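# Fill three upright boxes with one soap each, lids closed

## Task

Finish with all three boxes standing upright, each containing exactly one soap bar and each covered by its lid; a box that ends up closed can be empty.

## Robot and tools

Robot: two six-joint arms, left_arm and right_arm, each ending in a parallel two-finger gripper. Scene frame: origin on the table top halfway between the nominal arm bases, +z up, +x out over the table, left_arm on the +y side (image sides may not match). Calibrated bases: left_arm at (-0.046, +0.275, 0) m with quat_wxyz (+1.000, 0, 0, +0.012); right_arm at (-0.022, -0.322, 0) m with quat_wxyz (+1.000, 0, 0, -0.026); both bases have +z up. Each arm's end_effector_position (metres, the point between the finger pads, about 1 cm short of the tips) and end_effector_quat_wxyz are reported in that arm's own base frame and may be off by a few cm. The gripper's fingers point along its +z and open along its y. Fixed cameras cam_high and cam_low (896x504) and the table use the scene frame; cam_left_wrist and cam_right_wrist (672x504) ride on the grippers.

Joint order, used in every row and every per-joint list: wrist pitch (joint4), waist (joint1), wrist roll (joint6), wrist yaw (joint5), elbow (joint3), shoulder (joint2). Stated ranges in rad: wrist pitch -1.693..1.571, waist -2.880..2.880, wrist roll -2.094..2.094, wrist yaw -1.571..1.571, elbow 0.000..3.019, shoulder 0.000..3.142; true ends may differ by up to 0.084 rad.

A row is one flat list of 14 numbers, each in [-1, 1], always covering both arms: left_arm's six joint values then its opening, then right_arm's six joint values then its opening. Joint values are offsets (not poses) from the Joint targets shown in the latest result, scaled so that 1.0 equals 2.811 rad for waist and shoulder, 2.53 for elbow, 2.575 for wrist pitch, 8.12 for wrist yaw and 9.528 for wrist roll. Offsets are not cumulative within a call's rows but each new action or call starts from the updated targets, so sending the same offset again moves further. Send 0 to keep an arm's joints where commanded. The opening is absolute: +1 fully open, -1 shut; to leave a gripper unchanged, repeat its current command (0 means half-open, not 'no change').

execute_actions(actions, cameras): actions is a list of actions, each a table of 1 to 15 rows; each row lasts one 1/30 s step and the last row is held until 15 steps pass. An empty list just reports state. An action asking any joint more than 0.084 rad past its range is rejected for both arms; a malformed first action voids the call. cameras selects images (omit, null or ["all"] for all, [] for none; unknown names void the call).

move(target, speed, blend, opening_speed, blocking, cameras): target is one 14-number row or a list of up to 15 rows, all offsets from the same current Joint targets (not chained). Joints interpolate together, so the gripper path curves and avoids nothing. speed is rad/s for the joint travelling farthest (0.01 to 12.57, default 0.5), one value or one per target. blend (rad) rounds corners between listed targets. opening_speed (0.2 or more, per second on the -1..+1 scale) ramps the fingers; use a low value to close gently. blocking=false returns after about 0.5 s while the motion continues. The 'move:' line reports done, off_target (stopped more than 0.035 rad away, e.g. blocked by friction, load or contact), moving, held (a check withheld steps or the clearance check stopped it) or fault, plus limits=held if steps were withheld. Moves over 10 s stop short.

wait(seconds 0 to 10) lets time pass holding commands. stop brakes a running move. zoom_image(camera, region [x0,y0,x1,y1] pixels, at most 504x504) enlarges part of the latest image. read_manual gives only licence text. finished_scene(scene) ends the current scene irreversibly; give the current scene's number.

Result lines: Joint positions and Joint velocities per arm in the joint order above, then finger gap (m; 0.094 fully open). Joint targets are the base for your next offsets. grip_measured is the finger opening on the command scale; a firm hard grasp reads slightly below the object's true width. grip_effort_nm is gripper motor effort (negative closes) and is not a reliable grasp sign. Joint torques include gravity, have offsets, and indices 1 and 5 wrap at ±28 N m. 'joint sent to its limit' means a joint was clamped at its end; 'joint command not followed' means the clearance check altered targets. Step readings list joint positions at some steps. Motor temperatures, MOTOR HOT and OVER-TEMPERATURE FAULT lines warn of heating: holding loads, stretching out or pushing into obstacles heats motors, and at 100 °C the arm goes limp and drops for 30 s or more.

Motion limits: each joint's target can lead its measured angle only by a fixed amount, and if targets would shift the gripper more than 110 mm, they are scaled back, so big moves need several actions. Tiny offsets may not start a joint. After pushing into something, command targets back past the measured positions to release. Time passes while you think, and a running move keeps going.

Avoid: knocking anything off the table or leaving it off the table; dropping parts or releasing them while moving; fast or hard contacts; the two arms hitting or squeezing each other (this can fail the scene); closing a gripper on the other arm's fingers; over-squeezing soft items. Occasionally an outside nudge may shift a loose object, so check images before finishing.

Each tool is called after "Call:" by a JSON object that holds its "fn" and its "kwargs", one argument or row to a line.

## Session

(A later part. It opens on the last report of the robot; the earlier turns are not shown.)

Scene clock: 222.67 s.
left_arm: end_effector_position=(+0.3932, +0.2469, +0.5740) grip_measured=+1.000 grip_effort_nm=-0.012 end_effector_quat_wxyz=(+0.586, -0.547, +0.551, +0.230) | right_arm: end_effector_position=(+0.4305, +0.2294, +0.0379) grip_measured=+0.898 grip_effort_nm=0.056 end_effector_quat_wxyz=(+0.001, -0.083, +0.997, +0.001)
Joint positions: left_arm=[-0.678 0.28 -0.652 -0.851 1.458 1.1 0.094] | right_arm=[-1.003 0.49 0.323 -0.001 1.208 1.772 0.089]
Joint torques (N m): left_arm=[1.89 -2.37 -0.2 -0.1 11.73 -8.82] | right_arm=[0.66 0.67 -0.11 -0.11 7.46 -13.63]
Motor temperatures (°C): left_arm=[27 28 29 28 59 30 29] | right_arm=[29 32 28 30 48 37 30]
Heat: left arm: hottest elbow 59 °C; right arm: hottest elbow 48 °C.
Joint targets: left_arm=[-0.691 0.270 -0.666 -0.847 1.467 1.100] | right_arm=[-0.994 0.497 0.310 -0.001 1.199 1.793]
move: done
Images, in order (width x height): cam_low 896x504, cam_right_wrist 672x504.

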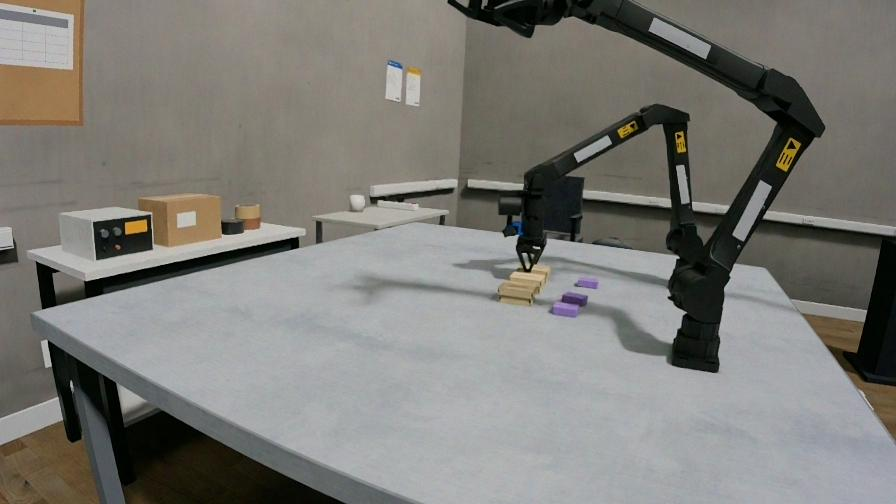

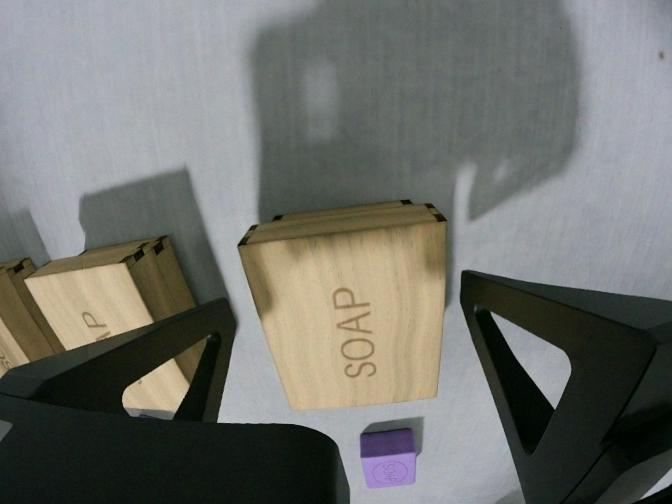

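Call:
{"fn": "move", "kwargs": {
  "target": [0,0,0,0,0,0,1,0,0,0,0,0,0,0.22],
  "opening_speed": 0.35,
  "cameras": []
}}

Call:
{"fn": "move", "kwargs": {
  "target": [
    [0,0,0,0,0,0,1,-0.0062,0,0,0,0.0213,-0.0117,0.22],
    [0,0,0,0,0,0,1,-0.0536,0,0,0,0.0482,-0.0324,0.22]
  ],
  "speed": 0.15,
  "cameras": ["cam_right_wrist","cam_low","cam_high"]
}}

Call:
{"fn": "zoom_image", "kwargs": {
  "camera": "cam_low",
  "region": [490, 245, 560, 315]
}}

Call:
{"fn": "zoom_image", "kwargs": {
  "camera": "cam_high",
  "region": [350, 200, 450, 320]
}}

Scene clock: 241.90 s.
left_arm: end_effector_position=(+0.3932, +0.2469, +0.5740) grip_measured=+1.000 grip_effort_nm=-0.007 end_effector_quat_wxyz=(+0.586, -0.547, +0.551, +0.230) | right_arm: end_effector_position=(+0.4305, +0.2294, +0.0379) grip_measured=+0.362 grip_effort_nm=-1.062 end_effector_quat_wxyz=(+0.001, -0.083, +0.997, +0.001)
Joint positions: left_arm=[-0.678 0.28 -0.652 -0.851 1.458 1.1 0.094] | right_arm=[-1.003 0.49 0.323 -0.001 1.208 1.772 0.064]
Joint torques (N m): left_arm=[1.88 -2.37 -0.2 -0.11 11.73 -8.88] | right_arm=[0.72 0.67 -0.11 -0.12 7.49 -13.74]
Motor temperatures (°C): left_arm=[27 28 29 28 59 30 29] | right_arm=[29 32 28 30 49 37 30]
Heat: left arm: hottest elbow 59 °C; right arm: hottest elbow 49 °C.
Joint targets: left_arm=[-0.691 0.270 -0.666 -0.847 1.467 1.100] | right_arm=[-0.994 0.497 0.310 -0.001 1.199 1.793]
move: done

Scene clock: 243.60 s.
left_arm: end_effector_position=(+0.3932, +0.2469, +0.5740) grip_measured=+1.000 grip_effort_nm=-0.012 end_effector_quat_wxyz=(+0.586, -0.548, +0.551, +0.230) | right_arm: end_effector_position=(+0.4300, +0.2291, +0.0836) grip_measured=+0.361 grip_effort_nm=-1.072 end_effector_quat_wxyz=(-0.002, -0.083, +0.997, +0.000)
Joint positions: left_arm=[-0.678 0.28 -0.652 -0.851 1.458 1.1 0.094] | right_arm=[-1.124 0.49 0.323 -0.001 1.267 1.716 0.064]
Joint torques (N m): left_arm=[1.88 -2.32 -0.2 -0.11 11.71 -8.82] | right_arm=[0.12 0.67 -0.11 -0.12 13.33 -16.38]
Motor temperatures (°C): left_arm=[27 28 29 28 59 30 29] | right_arm=[29 32 28 30 49 37 30]
Heat: left arm: hottest elbow 59 °C; right arm: hottest elbow 49 °C.
Joint targets: left_arm=[-0.691 0.270 -0.666 -0.847 1.467 1.100] | right_arm=[-1.132 0.497 0.310 -0.001 1.320 1.702]
move: off_target (right_arm); right_arm: the elbow is farthest, 0.054 rad from its target
Images, in order (width x height): cam_high 896x504, cam_low 896x504, cam_right_wrist 672x504.

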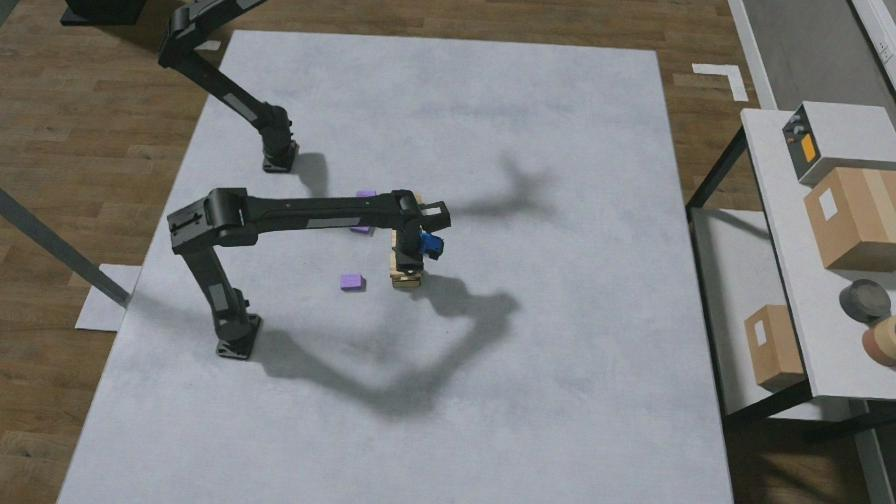

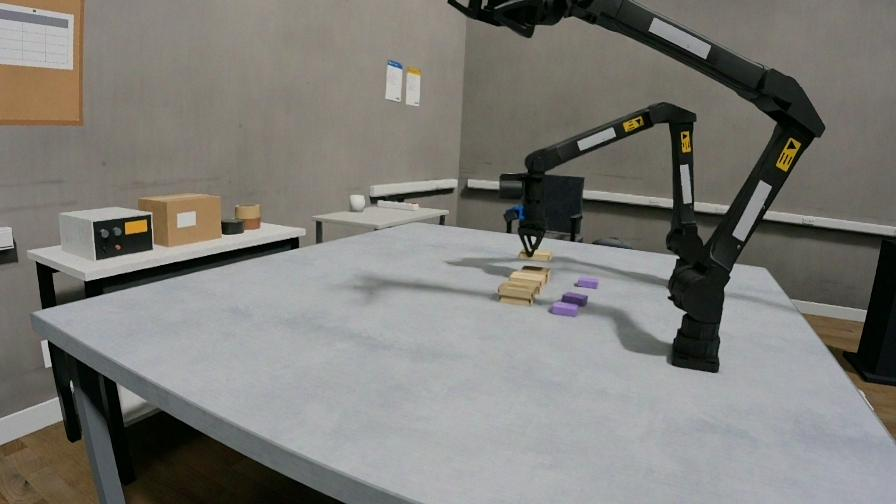

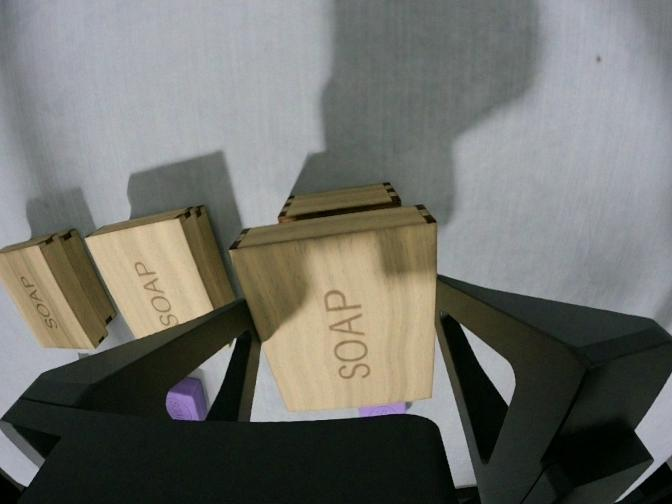

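Scaled by 7.200 (camera's finer frame: 1280x720).

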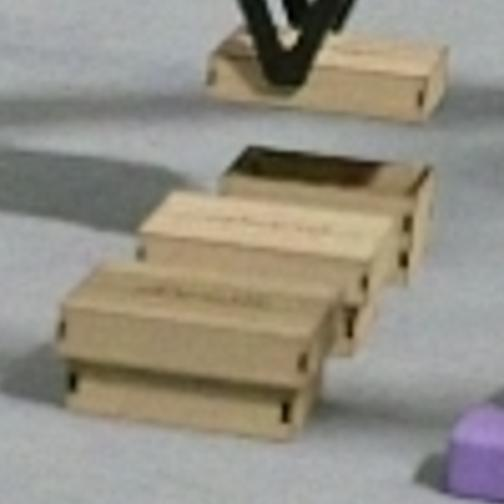

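Scaled by 4.200 (camera's finer frame: 1280x720).

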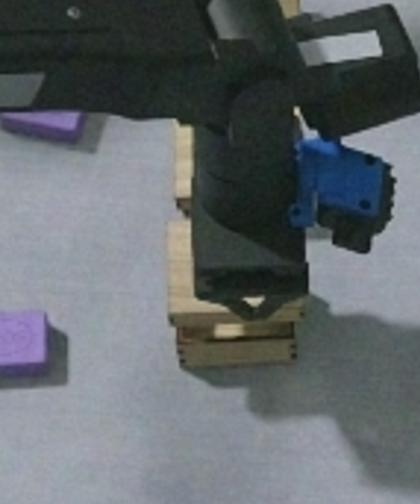

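Call:
{"fn": "zoom_image", "kwargs": {
  "camera": "cam_high",
  "region": [380, 255, 430, 295]
}}

Scaled by 10.080 (camera's finer frame: 1280x720).

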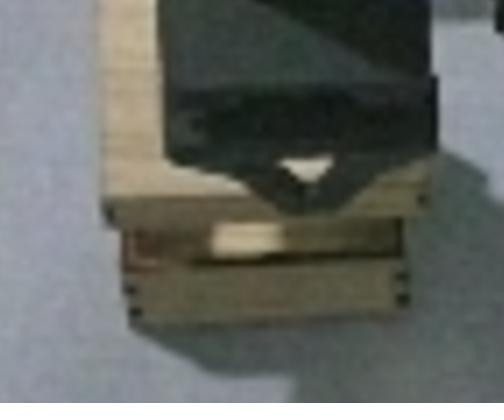

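Call:
{"fn": "move", "kwargs": {
  "target": [0,0,0,0,0,0,1,-0.0435,-0.0352,-0.0088,0,0.1676,0.1227,0.22],
  "speed": 0.4,
  "cameras": ["cam_high"]
}}

Call:
{"fn": "zoom_image", "kwargs": {
  "camera": "cam_high",
  "region": [340, 180, 460, 300]
}}

Call:
{"fn": "move", "kwargs": {
  "target": [0,0,0,0,0,0,1,0.0466,0,0,0,-0.0486,0.0167,0.22],
  "speed": 0.15,
  "cameras": ["cam_low"]
}}

Call:
{"fn": "zoom_image", "kwargs": {
  "camera": "cam_low",
  "region": [470, 230, 570, 315]
}}

Scene clock: 265.07 s.
left_arm: end_effector_position=(+0.3932, +0.2469, +0.5740) grip_measured=+1.000 grip_effort_nm=-0.012 end_effector_quat_wxyz=(+0.586, -0.548, +0.551, +0.230) | right_arm: end_effector_position=(+0.5602, +0.2379, +0.0695) grip_measured=+0.361 grip_effort_nm=-1.077 end_effector_quat_wxyz=(-0.001, -0.081, +0.997, +0.000)
Joint positions: left_arm=[-0.678 0.28 -0.652 -0.851 1.458 1.1 0.094] | right_arm=[-1.236 0.402 0.239 -0.001 1.687 2.023 0.064]
Joint torques (N m): left_arm=[1.91 -2.37 -0.2 -0.11 11.74 -8.82] | right_arm=[0.09 -0.26 -0.11 -0.12 14.08 -18.02]
Motor temperatures (°C): left_arm=[27 28 29 28 59 30 29] | right_arm=[29 32 28 30 51 37 31]
Heat: left arm: hottest elbow 59 °C; right arm: hottest elbow 51 °C.
Joint targets: left_arm=[-0.691 0.270 -0.666 -0.847 1.467 1.100] | right_arm=[-1.244 0.398 0.226 -0.001 1.745 2.047]
move: off_target (right_arm); right_arm: the elbow is farthest, 0.057 rad from its target

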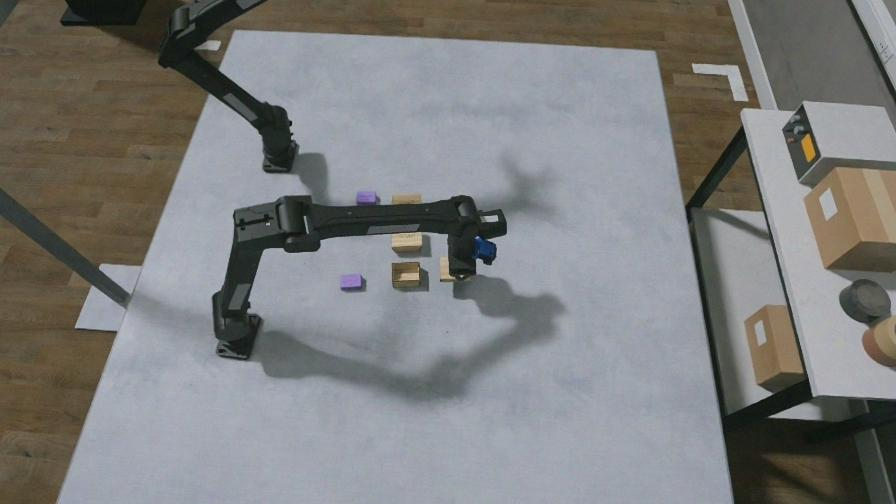

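Scaled by 4.200 (camera's finer frame: 1280x720).

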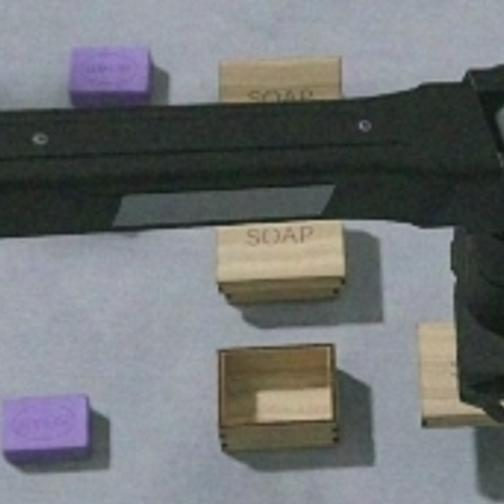

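Scene clock: 266.43 s.
left_arm: end_effector_position=(+0.3932, +0.2469, +0.5740) grip_measured=+1.000 grip_effort_nm=-0.007 end_effector_quat_wxyz=(+0.586, -0.548, +0.551, +0.230) | right_arm: end_effector_position=(+0.5588, +0.2373, +0.0198) grip_measured=+0.361 grip_effort_nm=-1.087 end_effector_quat_wxyz=(-0.003, -0.081, +0.997, +0.000)
Joint positions: left_arm=[-0.678 0.28 -0.652 -0.851 1.458 1.1 0.094] | right_arm=[-1.133 0.402 0.239 -0.001 1.629 2.073 0.064]
Joint torques (N m): left_arm=[1.89 -2.32 -0.2 -0.1 11.71 -8.82] | right_arm=[0.72 -0.32 -0.11 -0.13 8.14 -18.67]
Motor temperatures (°C): left_arm=[27 28 29 28 59 30 29] | right_arm=[29 32 28 30 51 37 31]
Heat: left arm: hottest elbow 59 °C; right arm: hottest elbow 51 °C.
Joint targets: left_arm=[-0.691 0.270 -0.666 -0.847 1.467 1.100] | right_arm=[-1.124 0.398 0.226 -0.001 1.621 2.094]
move: done

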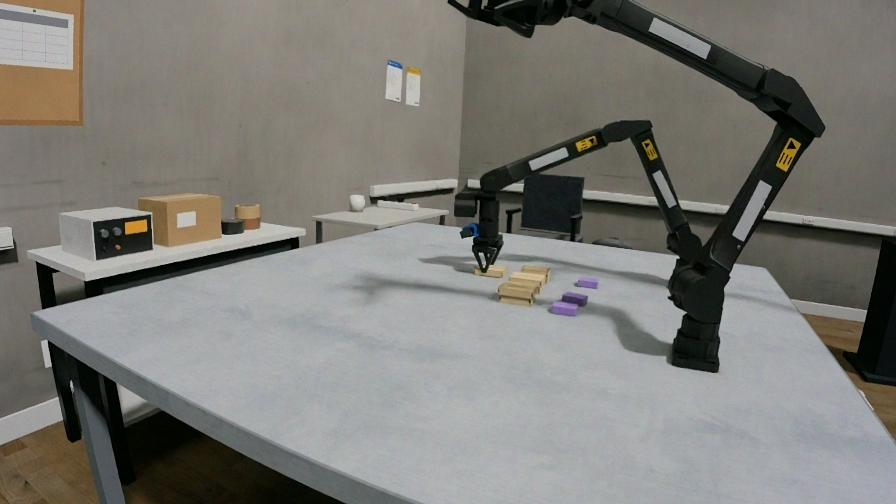

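Scaled by 5.040 (camera's finer frame: 1280x720).

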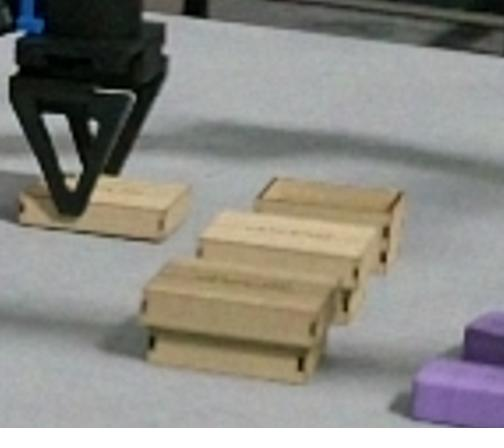

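Call:
{"fn": "move", "kwargs": {
  "target": [0,0,0,0,0,0,1,0,0,0,0,0,0,0.55],
  "opening_speed": 0.25,
  "cameras": []
}}

Call:
{"fn": "move", "kwargs": {
  "target": [
    [0,0,0,0,0,0,1,0,0,0,0,0.0395,-0.0356,0.55],
    [0,0,0,0,0,0,1,-0.0082,0.0678,0.0234,0,-0.283,-0.2704,0.55]
  ],
  "speed": 0.5,
  "cameras": ["cam_right_wrist"]
}}

Call:
{"fn": "zoom_image", "kwargs": {
  "camera": "cam_right_wrist",
  "region": [230, 100, 460, 320]
}}

Scene clock: 287.57 s.
left_arm: end_effector_position=(+0.3932, +0.2469, +0.5740) grip_measured=+1.000 grip_effort_nm=-0.017 end_effector_quat_wxyz=(+0.586, -0.548, +0.551, +0.230) | right_arm: end_effector_position=(+0.5588, +0.2373, +0.0198) grip_measured=+0.547 grip_effort_nm=0.046 end_effector_quat_wxyz=(-0.003, -0.081, +0.997, +0.000)
Joint positions: left_arm=[-0.678 0.28 -0.652 -0.851 1.458 1.1 0.094] | right_arm=[-1.133 0.402 0.239 -0.001 1.629 2.073 0.073]
Joint torques (N m): left_arm=[1.88 -2.32 -0.2 -0.11 11.73 -8.82] | right_arm=[0.72 -0.32 -0.11 -0.12 8.16 -18.55]
Motor temperatures (°C): left_arm=[27 28 29 28 59 30 29] | right_arm=[29 32 28 30 50 37 32]
Heat: left arm: hottest elbow 59 °C; right arm: hottest elbow 50 °C.
Joint targets: left_arm=[-0.691 0.270 -0.666 -0.847 1.467 1.100] | right_arm=[-1.124 0.398 0.226 -0.001 1.621 2.094]
move: done

Scene clock: 290.20 s.
left_arm: end_effector_position=(+0.3932, +0.2469, +0.5740) grip_measured=+1.000 grip_effort_nm=-0.002 end_effector_quat_wxyz=(+0.586, -0.548, +0.551, +0.230) | right_arm: end_effector_position=(+0.2938, +0.1935, +0.1114) grip_measured=+0.548 grip_effort_nm=0.042 end_effector_quat_wxyz=(+0.002, -0.074, +0.997, +0.002)
Joint positions: left_arm=[-0.678 0.28 -0.652 -0.851 1.458 1.1 0.094] | right_arm=[-1.141 0.583 0.435 -0.001 0.918 1.343 0.073]
Joint torques (N m): left_arm=[1.89 -2.32 -0.2 -0.1 11.71 -8.88] | right_arm=[0.21 0.56 0.17 -0.11 7.9 -10.05]
Motor temperatures (°C): left_arm=[27 28 29 28 59 30 29] | right_arm=[29 32 28 30 50 37 31]
Heat: left arm: hottest elbow 59 °C; right arm: hottest elbow 50 °C.
Joint targets: left_arm=[-0.691 0.270 -0.666 -0.847 1.467 1.100] | right_arm=[-1.146 0.589 0.449 -0.001 0.906 1.334]
move: done

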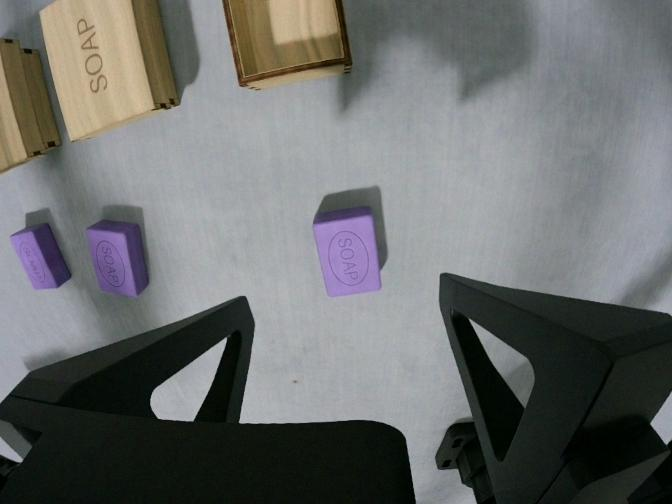

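Scaled by 2.191 (camera's finer frame: 960x720).

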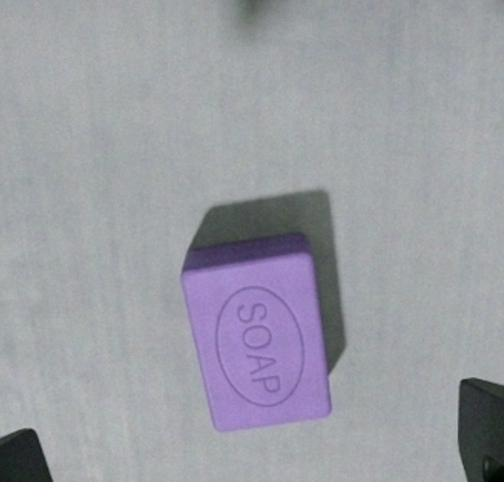

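Call:
{"fn": "move", "kwargs": {
  "target": [0,0,0,0,0,0,1,0.0761,0.01,-0.003,0,-0.0534,0.0277,0.55],
  "speed": 0.3,
  "cameras": ["cam_right_wrist"]
}}

Call:
{"fn": "move", "kwargs": {
  "target": [0,0,0,0,0,0,1,0.0326,0,0,0,-0.013,0.0185,0.55],
  "speed": 0.12,
  "cameras": ["cam_right_wrist"]
}}

Scene clock: 324.50 s.
left_arm: end_effector_position=(+0.3932, +0.2469, +0.5740) grip_measured=+1.000 grip_effort_nm=-0.017 end_effector_quat_wxyz=(+0.586, -0.548, +0.551, +0.230) | right_arm: end_effector_position=(+0.2734, +0.1907, +0.0481) grip_measured=+0.548 grip_effort_nm=0.046 end_effector_quat_wxyz=(-0.003, -0.088, +0.996, -0.001)
Joint positions: left_arm=[-0.678 0.28 -0.652 -0.851 1.458 1.1 0.094] | right_arm=[-0.959 0.61 0.434 -0.001 0.78 1.398 0.073]
Joint torques (N m): left_arm=[1.89 -2.32 -0.2 -0.1 11.73 -8.82] | right_arm=[0.79 0.67 -0.11 -0.11 7.21 -8]
Motor temperatures (°C): left_arm=[27 28 29 28 59 30 29] | right_arm=[29 31 28 30 48 36 30]
Heat: left arm: hottest elbow 59 °C; right arm: hottest elbow 48 °C.
Joint targets: left_arm=[-0.691 0.270 -0.666 -0.847 1.467 1.100] | right_arm=[-0.950 0.617 0.420 -0.001 0.770 1.412]
move: done

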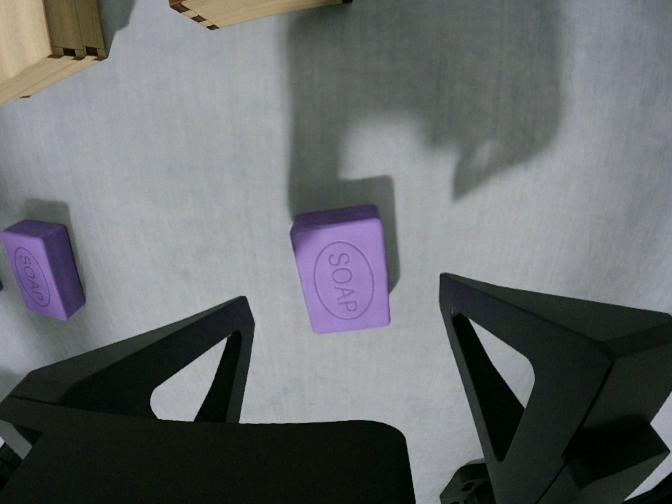

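Scene clock: 325.70 s.
left_arm: end_effector_position=(+0.3932, +0.2469, +0.5740) grip_measured=+1.000 grip_effort_nm=-0.017 end_effector_quat_wxyz=(+0.586, -0.548, +0.551, +0.230) | right_arm: end_effector_position=(+0.2740, +0.1911, +0.0232) grip_measured=+0.548 grip_effort_nm=0.042 end_effector_quat_wxyz=(-0.001, -0.088, +0.996, +0.000)
Joint positions: left_arm=[-0.678 0.28 -0.652 -0.851 1.458 1.1 0.094] | right_arm=[-0.875 0.61 0.433 -0.001 0.748 1.446 0.073]
Joint torques (N m): left_arm=[1.89 -2.32 -0.2 -0.11 11.73 -8.82] | right_arm=[0.77 0.73 -0.11 -0.11 6.63 -8.06]
Motor temperatures (°C): left_arm=[27 28 29 28 59 30 29] | right_arm=[29 31 28 30 48 36 30]
Heat: left arm: hottest elbow 59 °C; right arm: hottest elbow 48 °C.
Joint targets: left_arm=[-0.691 0.270 -0.666 -0.847 1.467 1.100] | right_arm=[-0.866 0.617 0.420 -0.001 0.737 1.464]
move: done

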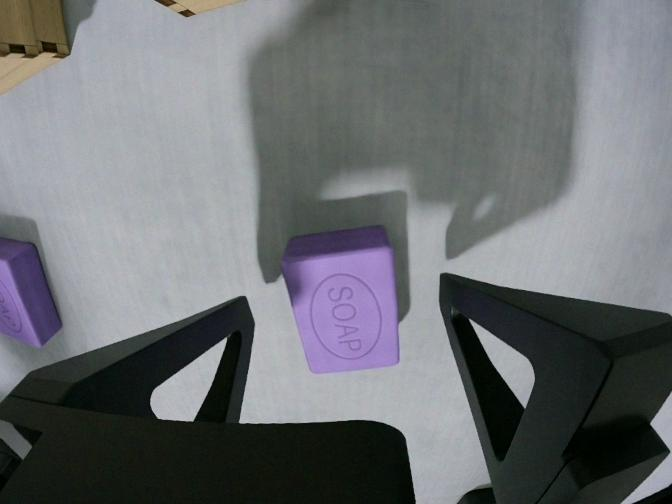

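Call:
{"fn": "move", "kwargs": {
  "target": [0,0,0,0,0,0,1,0,0,0,0,0,0,-0.38],
  "opening_speed": 0.35,
  "cameras": ["cam_right_wrist"]
}}

Call:
{"fn": "move", "kwargs": {
  "target": [
    [0,0,0,0,0,0,1,-0.0233,0,0,0,0.0474,-0.0285,-0.38],
    [0,0,0,0,0,0,1,-0.1161,-0.0462,-0.011,0,0.2324,0.0854,-0.38]
  ],
  "speed": 0.35,
  "cameras": ["cam_right_wrist","cam_low"]
}}

Call:
{"fn": "zoom_image", "kwargs": {
  "camera": "cam_right_wrist",
  "region": [230, 100, 460, 420]
}}

Scene clock: 346.50 s.
left_arm: end_effector_position=(+0.3932, +0.2469, +0.5740) grip_measured=+1.000 grip_effort_nm=-0.012 end_effector_quat_wxyz=(+0.586, -0.548, +0.551, +0.230) | right_arm: end_effector_position=(+0.2741, +0.1912, +0.0232) grip_measured=-0.236 grip_effort_nm=-1.062 end_effector_quat_wxyz=(-0.001, -0.088, +0.996, +0.000)
Joint positions: left_arm=[-0.678 0.28 -0.652 -0.851 1.458 1.1 0.094] | right_arm=[-0.874 0.61 0.433 -0.001 0.748 1.446 0.036]
Joint torques (N m): left_arm=[1.89 -2.32 -0.2 -0.11 11.71 -8.82] | right_arm=[0.72 0.73 -0.11 -0.11 6.64 -8]
Motor temperatures (°C): left_arm=[27 28 29 28 59 30 29] | right_arm=[29 31 28 30 48 35 30]
Heat: left arm: hottest elbow 59 °C; right arm: hottest elbow 48 °C.
Joint targets: left_arm=[-0.691 0.270 -0.666 -0.847 1.467 1.100] | right_arm=[-0.866 0.617 0.420 -0.001 0.737 1.464]
move: done

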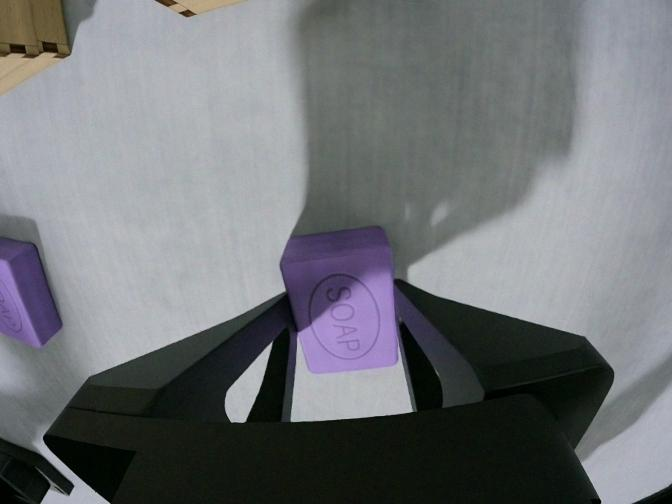

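Scene clock: 348.87 s.
left_arm: end_effector_position=(+0.3932, +0.2469, +0.5740) grip_measured=+1.000 grip_effort_nm=-0.007 end_effector_quat_wxyz=(+0.586, -0.548, +0.551, +0.230) | right_arm: end_effector_position=(+0.4242, +0.2272, +0.0993) grip_measured=-0.237 grip_effort_nm=-1.067 end_effector_quat_wxyz=(+0.000, -0.081, +0.997, +0.000)
Joint positions: left_arm=[-0.678 0.28 -0.652 -0.851 1.458 1.1 0.094] | right_arm=[-1.156 0.492 0.329 -0.001 1.268 1.683 0.036]
Joint torques (N m): left_arm=[1.88 -2.37 -0.2 -0.11 11.73 -8.76] | right_arm=[0.08 -0.38 -0.11 -0.12 13.78 -13.1]
Motor temperatures (°C): left_arm=[27 28 29 28 59 30 29] | right_arm=[29 31 28 30 49 35 31]
Heat: left arm: hottest elbow 59 °C; right arm: hottest elbow 49 °C.
Joint targets: left_arm=[-0.691 0.270 -0.666 -0.847 1.467 1.100] | right_arm=[-1.164 0.487 0.316 -0.001 1.325 1.704]
move: off_target (right_arm); right_arm: the elbow is farthest, 0.057 rad from its target
Images, in order (width x height): cam_low 896x504, cam_right_wrist 672x504.

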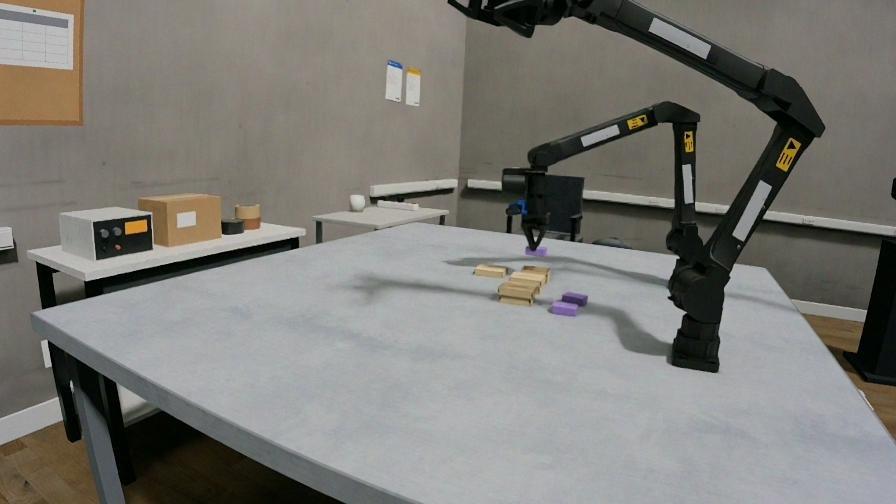

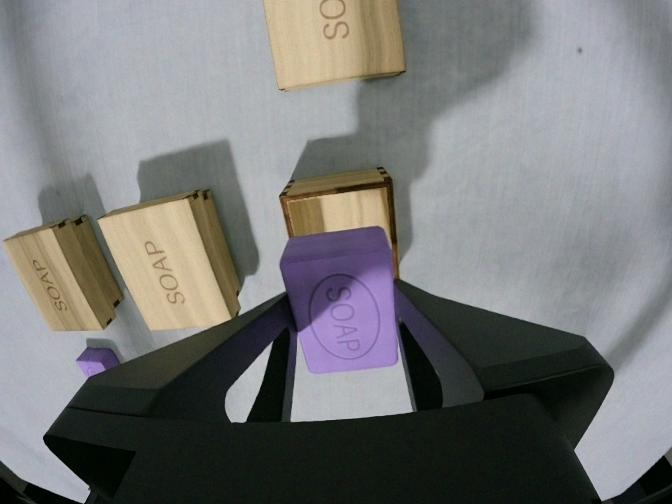

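Scaled by 1.575 (camera's finer frame: 960x720).

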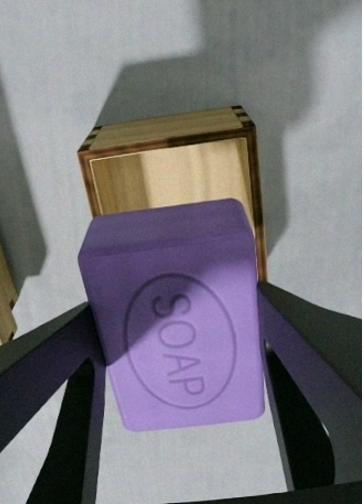

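Call:
{"fn": "move", "kwargs": {
  "target": [0,0,0,0,0,0,1,0.0497,0.0004,-0.0016,0,-0.0522,0.0146,-0.38],
  "speed": 0.15,
  "cameras": ["cam_right_wrist","cam_low","cam_high"]
}}

Call:
{"fn": "zoom_image", "kwargs": {
  "camera": "cam_right_wrist",
  "region": [230, 100, 460, 420]
}}

Call:
{"fn": "zoom_image", "kwargs": {
  "camera": "cam_high",
  "region": [370, 230, 440, 300]
}}

Scene clock: 383.80 s.
left_arm: end_effector_position=(+0.3932, +0.2469, +0.5740) grip_measured=+1.000 grip_effort_nm=-0.012 end_effector_quat_wxyz=(+0.586, -0.548, +0.551, +0.230) | right_arm: end_effector_position=(+0.4215, +0.2258, +0.0563) grip_measured=-0.237 grip_effort_nm=-1.077 end_effector_quat_wxyz=(+0.000, -0.089, +0.996, +0.000)
Joint positions: left_arm=[-0.678 0.28 -0.652 -0.851 1.458 1.1 0.094] | right_arm=[-1.045 0.492 0.314 -0.001 1.201 1.728 0.036]
Joint torques (N m): left_arm=[1.91 -2.32 -0.2 -0.1 11.73 -8.82] | right_arm=[0.76 -0.38 -0.12 -0.12 7.8 -13.45]
Motor temperatures (°C): left_arm=[27 28 29 28 59 30 29] | right_arm=[29 31 28 30 56 35 32]
Heat: left arm: hottest elbow 59 °C; right arm: hottest elbow 56 °C.
Joint targets: left_arm=[-0.691 0.270 -0.666 -0.847 1.467 1.100] | right_arm=[-1.036 0.488 0.300 -0.001 1.194 1.745]
move: done
Images, in order (width x height): cam_high 896x504, cam_low 896x504, cam_right_wrist 672x504.

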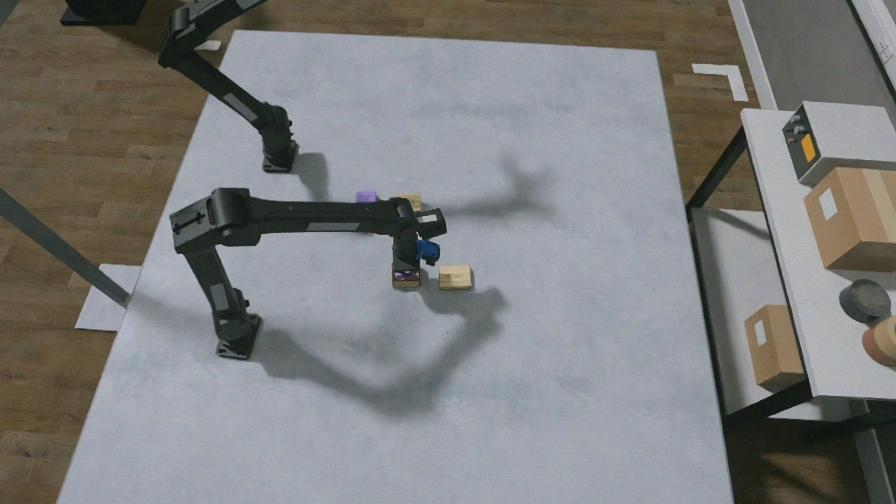

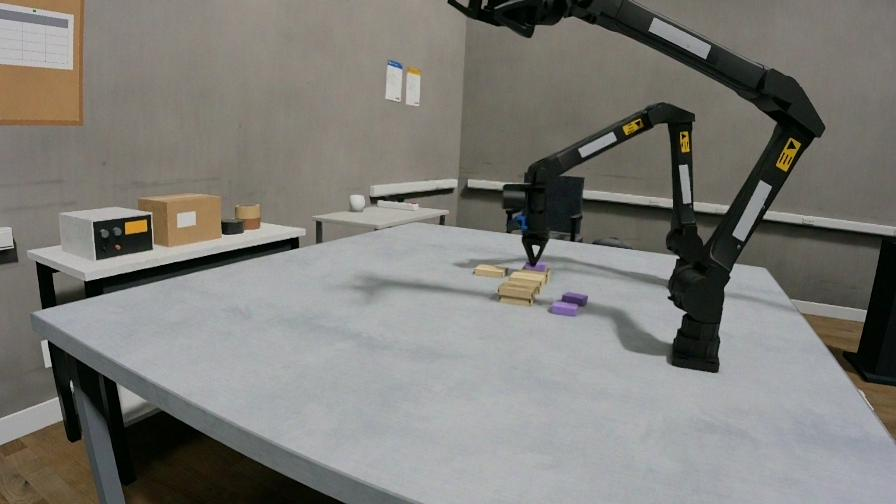

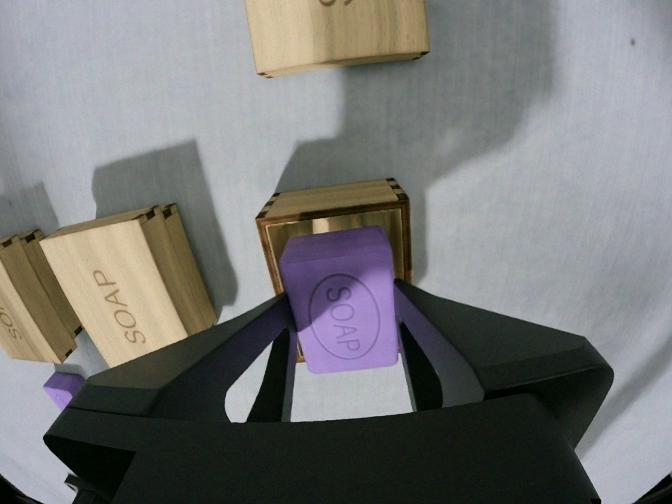

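Scaled by 1.575 (camera's finer frame: 960x720).

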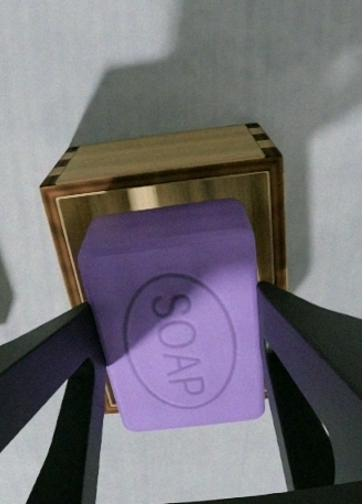

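Scaled by 7.200 (camera's finer frame: 1280x720).

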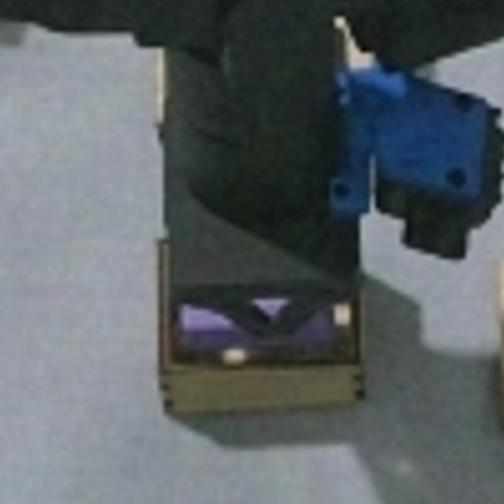

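Call:
{"fn": "move", "kwargs": {
  "target": [
    [0,0,0,0,0,0,1,0,0.005,0,0,0,0,-0.38],
    [0,0,0,0,0,0,1,0.0097,0.005,0,0,-0.004,0.0055,-0.38]
  ],
  "speed": 0.1,
  "cameras": ["cam_right_wrist"]
}}

Call:
{"fn": "zoom_image", "kwargs": {
  "camera": "cam_right_wrist",
  "region": [230, 100, 460, 420]
}}

Scene clock: 404.53 s.
left_arm: end_effector_position=(+0.3932, +0.2469, +0.5740) grip_measured=+1.000 grip_effort_nm=-0.012 end_effector_quat_wxyz=(+0.586, -0.548, +0.551, +0.230) | right_arm: end_effector_position=(+0.4217, +0.2276, +0.0472) grip_measured=-0.237 grip_effort_nm=-1.072 end_effector_quat_wxyz=(+0.001, -0.091, +0.996, +0.001)
Joint positions: left_arm=[-0.678 0.28 -0.652 -0.851 1.458 1.1 0.094] | right_arm=[-1.02 0.495 0.313 -0.001 1.192 1.741 0.036]
Joint torques (N m): left_arm=[1.88 -2.37 -0.2 -0.1 11.71 -8.82] | right_arm=[0.79 0.62 -0.11 -0.12 7.64 -13.16]
Motor temperatures (°C): left_arm=[27 28 29 28 59 30 29] | right_arm=[29 31 28 30 53 36 32]
Heat: left arm: hottest elbow 59 °C; right arm: hottest elbow 53 °C.
Joint targets: left_arm=[-0.691 0.270 -0.666 -0.847 1.467 1.100] | right_arm=[-1.011 0.503 0.300 -0.001 1.184 1.761]
move: done

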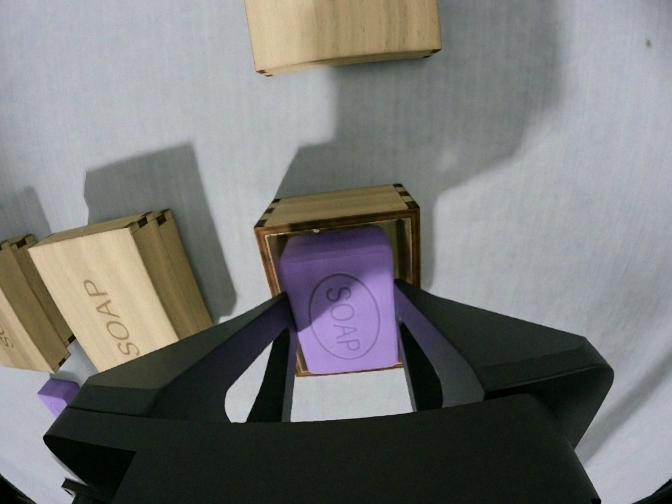

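Scaled by 1.575 (camera's finer frame: 960x720).

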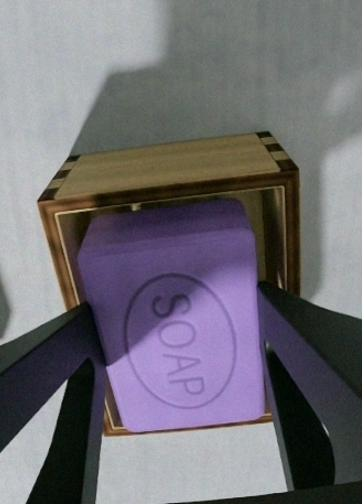

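Call:
{"fn": "move", "kwargs": {
  "target": [0,0,0,0,0,0,1,0.0148,0,0,0,-0.0063,0.0075,-0.38],
  "speed": 0.06,
  "cameras": ["cam_right_wrist"]
}}

Call:
{"fn": "zoom_image", "kwargs": {
  "camera": "cam_right_wrist",
  "region": [230, 170, 460, 420]
}}

Scene clock: 419.53 s.
left_arm: end_effector_position=(+0.3932, +0.2469, +0.5740) grip_measured=+1.000 grip_effort_nm=-0.012 end_effector_quat_wxyz=(+0.586, -0.548, +0.551, +0.230) | right_arm: end_effector_position=(+0.4222, +0.2279, +0.0335) grip_measured=-0.237 grip_effort_nm=-1.077 end_effector_quat_wxyz=(+0.002, -0.091, +0.996, +0.001)
Joint positions: left_arm=[-0.678 0.28 -0.652 -0.851 1.458 1.1 0.094] | right_arm=[-0.983 0.495 0.313 -0.001 1.177 1.76 0.036]
Joint torques (N m): left_arm=[1.91 -2.37 -0.2 -0.11 11.73 -8.82] | right_arm=[0.69 0.67 -0.11 -0.12 7.41 -13.39]
Motor temperatures (°C): left_arm=[27 28 29 28 59 30 29] | right_arm=[29 31 28 30 51 35 32]
Heat: left arm: hottest elbow 59 °C; right arm: hottest elbow 51 °C.
Joint targets: left_arm=[-0.691 0.270 -0.666 -0.847 1.467 1.100] | right_arm=[-0.973 0.503 0.300 -0.001 1.168 1.782]
move: done

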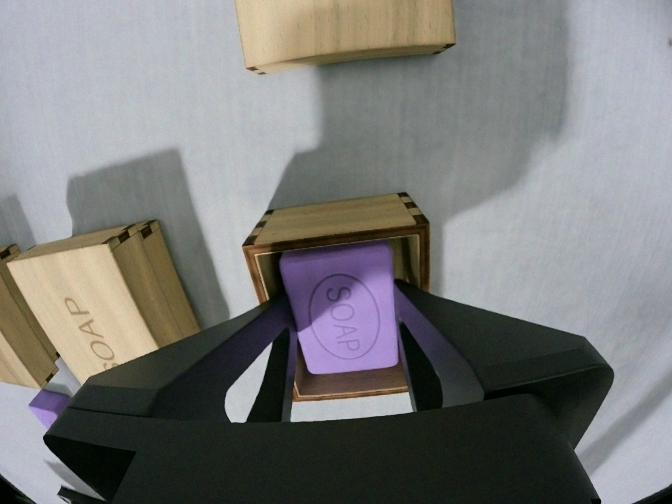

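Scaled by 2.016 (camera's finer frame: 960x720).

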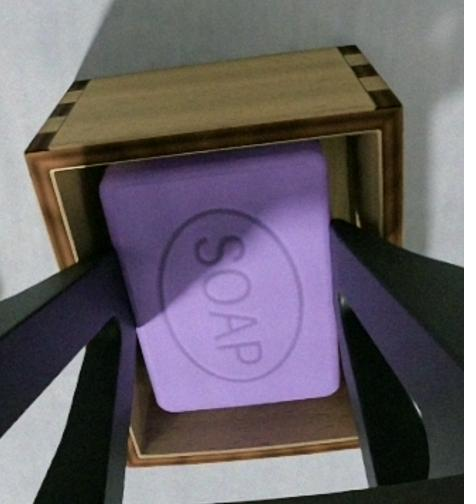

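Call:
{"fn": "move", "kwargs": {
  "target": [0,0,0,0,0,0,1,0.0018,0,0,0,0,0.0016,-0.38],
  "speed": 0.05,
  "cameras": []
}}

Call:
{"fn": "move", "kwargs": {
  "target": [0,0,0,0,0,0,1,0,0,0,0,0,0,-0.165],
  "opening_speed": 0.2,
  "cameras": ["cam_right_wrist"]
}}

Call:
{"fn": "zoom_image", "kwargs": {
  "camera": "cam_right_wrist",
  "region": [230, 170, 460, 420]
}}

Scene clock: 429.97 s.
left_arm: end_effector_position=(+0.3932, +0.2469, +0.5740) grip_measured=+1.000 grip_effort_nm=-0.012 end_effector_quat_wxyz=(+0.586, -0.548, +0.551, +0.230) | right_arm: end_effector_position=(+0.4228, +0.2282, +0.0318) grip_measured=-0.237 grip_effort_nm=-1.077 end_effector_quat_wxyz=(+0.002, -0.091, +0.996, +0.002)
Joint positions: left_arm=[-0.678 0.28 -0.652 -0.851 1.458 1.1 0.094] | right_arm=[-0.978 0.495 0.313 -0.001 1.177 1.763 0.036]
Joint torques (N m): left_arm=[1.89 -2.37 -0.2 -0.1 11.73 -8.82] | right_arm=[0.7 0.62 -0.11 -0.12 7.39 -13.22]
Motor temperatures (°C): left_arm=[27 28 29 28 59 30 29] | right_arm=[29 31 28 30 49 36 32]
Heat: left arm: hottest elbow 59 °C; right arm: hottest elbow 49 °C.
Joint targets: left_arm=[-0.691 0.270 -0.666 -0.847 1.467 1.100] | right_arm=[-0.969 0.503 0.300 -0.001 1.167 1.786]
move: done

Scene clock: 431.30 s.
left_arm: end_effector_position=(+0.3932, +0.2469, +0.5740) grip_measured=+1.000 grip_effort_nm=-0.002 end_effector_quat_wxyz=(+0.586, -0.548, +0.551, +0.230) | right_arm: end_effector_position=(+0.4228, +0.2282, +0.0318) grip_measured=-0.168 grip_effort_nm=0.051 end_effector_quat_wxyz=(+0.002, -0.091, +0.996, +0.002)
Joint positions: left_arm=[-0.678 0.28 -0.652 -0.851 1.458 1.1 0.094] | right_arm=[-0.978 0.495 0.313 -0.001 1.177 1.763 0.039]
Joint torques (N m): left_arm=[1.91 -2.37 -0.2 -0.11 11.73 -8.82] | right_arm=[0.75 0.67 -0.09 -0.13 7.38 -13.33]
Motor temperatures (°C): left_arm=[27 28 29 28 59 30 29] | right_arm=[29 31 28 30 49 36 32]
Heat: left arm: hottest elbow 59 °C; right arm: hottest elbow 49 °C.
Joint targets: left_arm=[-0.691 0.270 -0.666 -0.847 1.467 1.100] | right_arm=[-0.969 0.502 0.300 -0.001 1.167 1.786]
move: done

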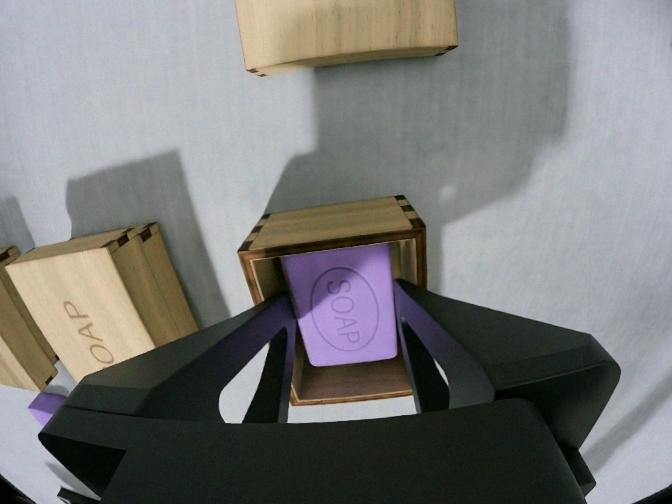

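Scaled by 2.016 (camera's finer frame: 960x720).

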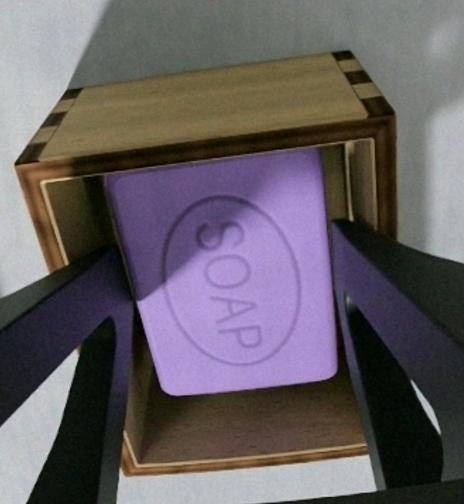

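Call:
{"fn": "move", "kwargs": {
  "target": [
    [0,0,0,0,0,0,1,-0.0066,0,0,0,0.0229,-0.0125,-0.165],
    [0,0,0,0,0,0,1,-0.0858,0,0,0,0.0672,-0.0455,-0.165]
  ],
  "speed": 0.15,
  "cameras": ["cam_right_wrist","cam_low"]
}}

Call:
{"fn": "zoom_image", "kwargs": {
  "camera": "cam_right_wrist",
  "region": [230, 100, 460, 320]
}}

Scene clock: 445.37 s.
left_arm: end_effector_position=(+0.3932, +0.2469, +0.5740) grip_measured=+1.000 grip_effort_nm=-0.012 end_effector_quat_wxyz=(+0.586, -0.548, +0.551, +0.230) | right_arm: end_effector_position=(+0.4238, +0.2287, +0.1112) grip_measured=-0.167 grip_effort_nm=0.046 end_effector_quat_wxyz=(+0.001, -0.091, +0.996, +0.001)
Joint positions: left_arm=[-0.678 0.28 -0.652 -0.851 1.458 1.1 0.094] | right_arm=[-1.182 0.495 0.313 -0.001 1.284 1.67 0.039]
Joint torques (N m): left_arm=[1.89 -2.37 -0.2 -0.1 11.73 -8.82] | right_arm=[0.02 0.62 -0.11 -0.12 13.56 -15.44]
Motor temperatures (°C): left_arm=[27 28 29 28 59 30 29] | right_arm=[29 31 28 30 49 35 31]
Heat: left arm: hottest elbow 59 °C; right arm: hottest elbow 49 °C.
Joint targets: left_arm=[-0.691 0.270 -0.666 -0.847 1.467 1.100] | right_arm=[-1.190 0.502 0.300 -0.001 1.337 1.658]
move: off_target (right_arm); right_arm: the elbow is farthest, 0.053 rad from its target
Images, in order (width x height): cam_low 896x504, cam_right_wrist 672x504.

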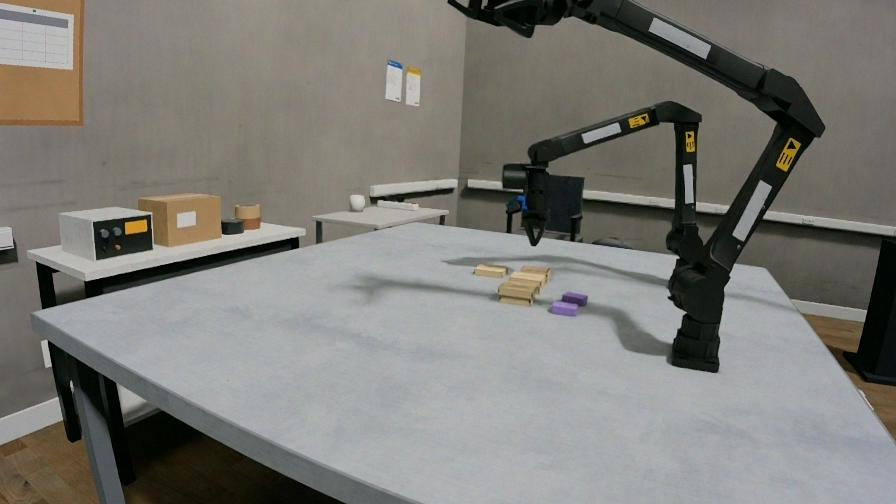

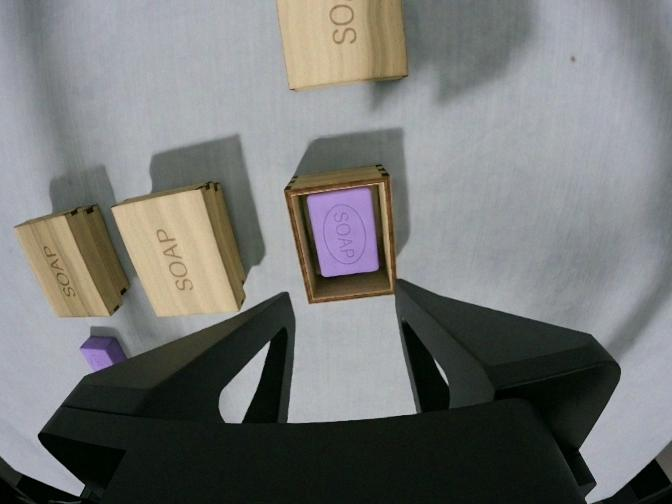

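Scaled by 2.191 (camera's finer frame: 960x720).

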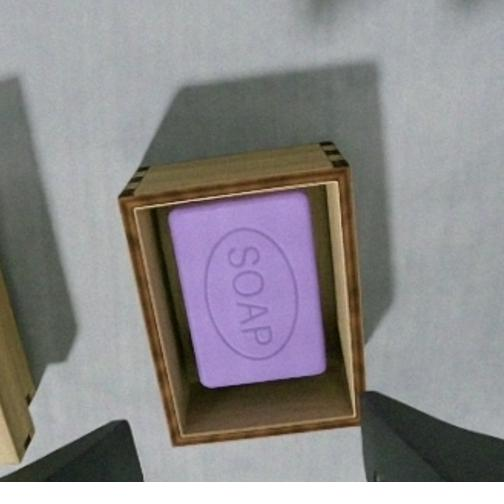

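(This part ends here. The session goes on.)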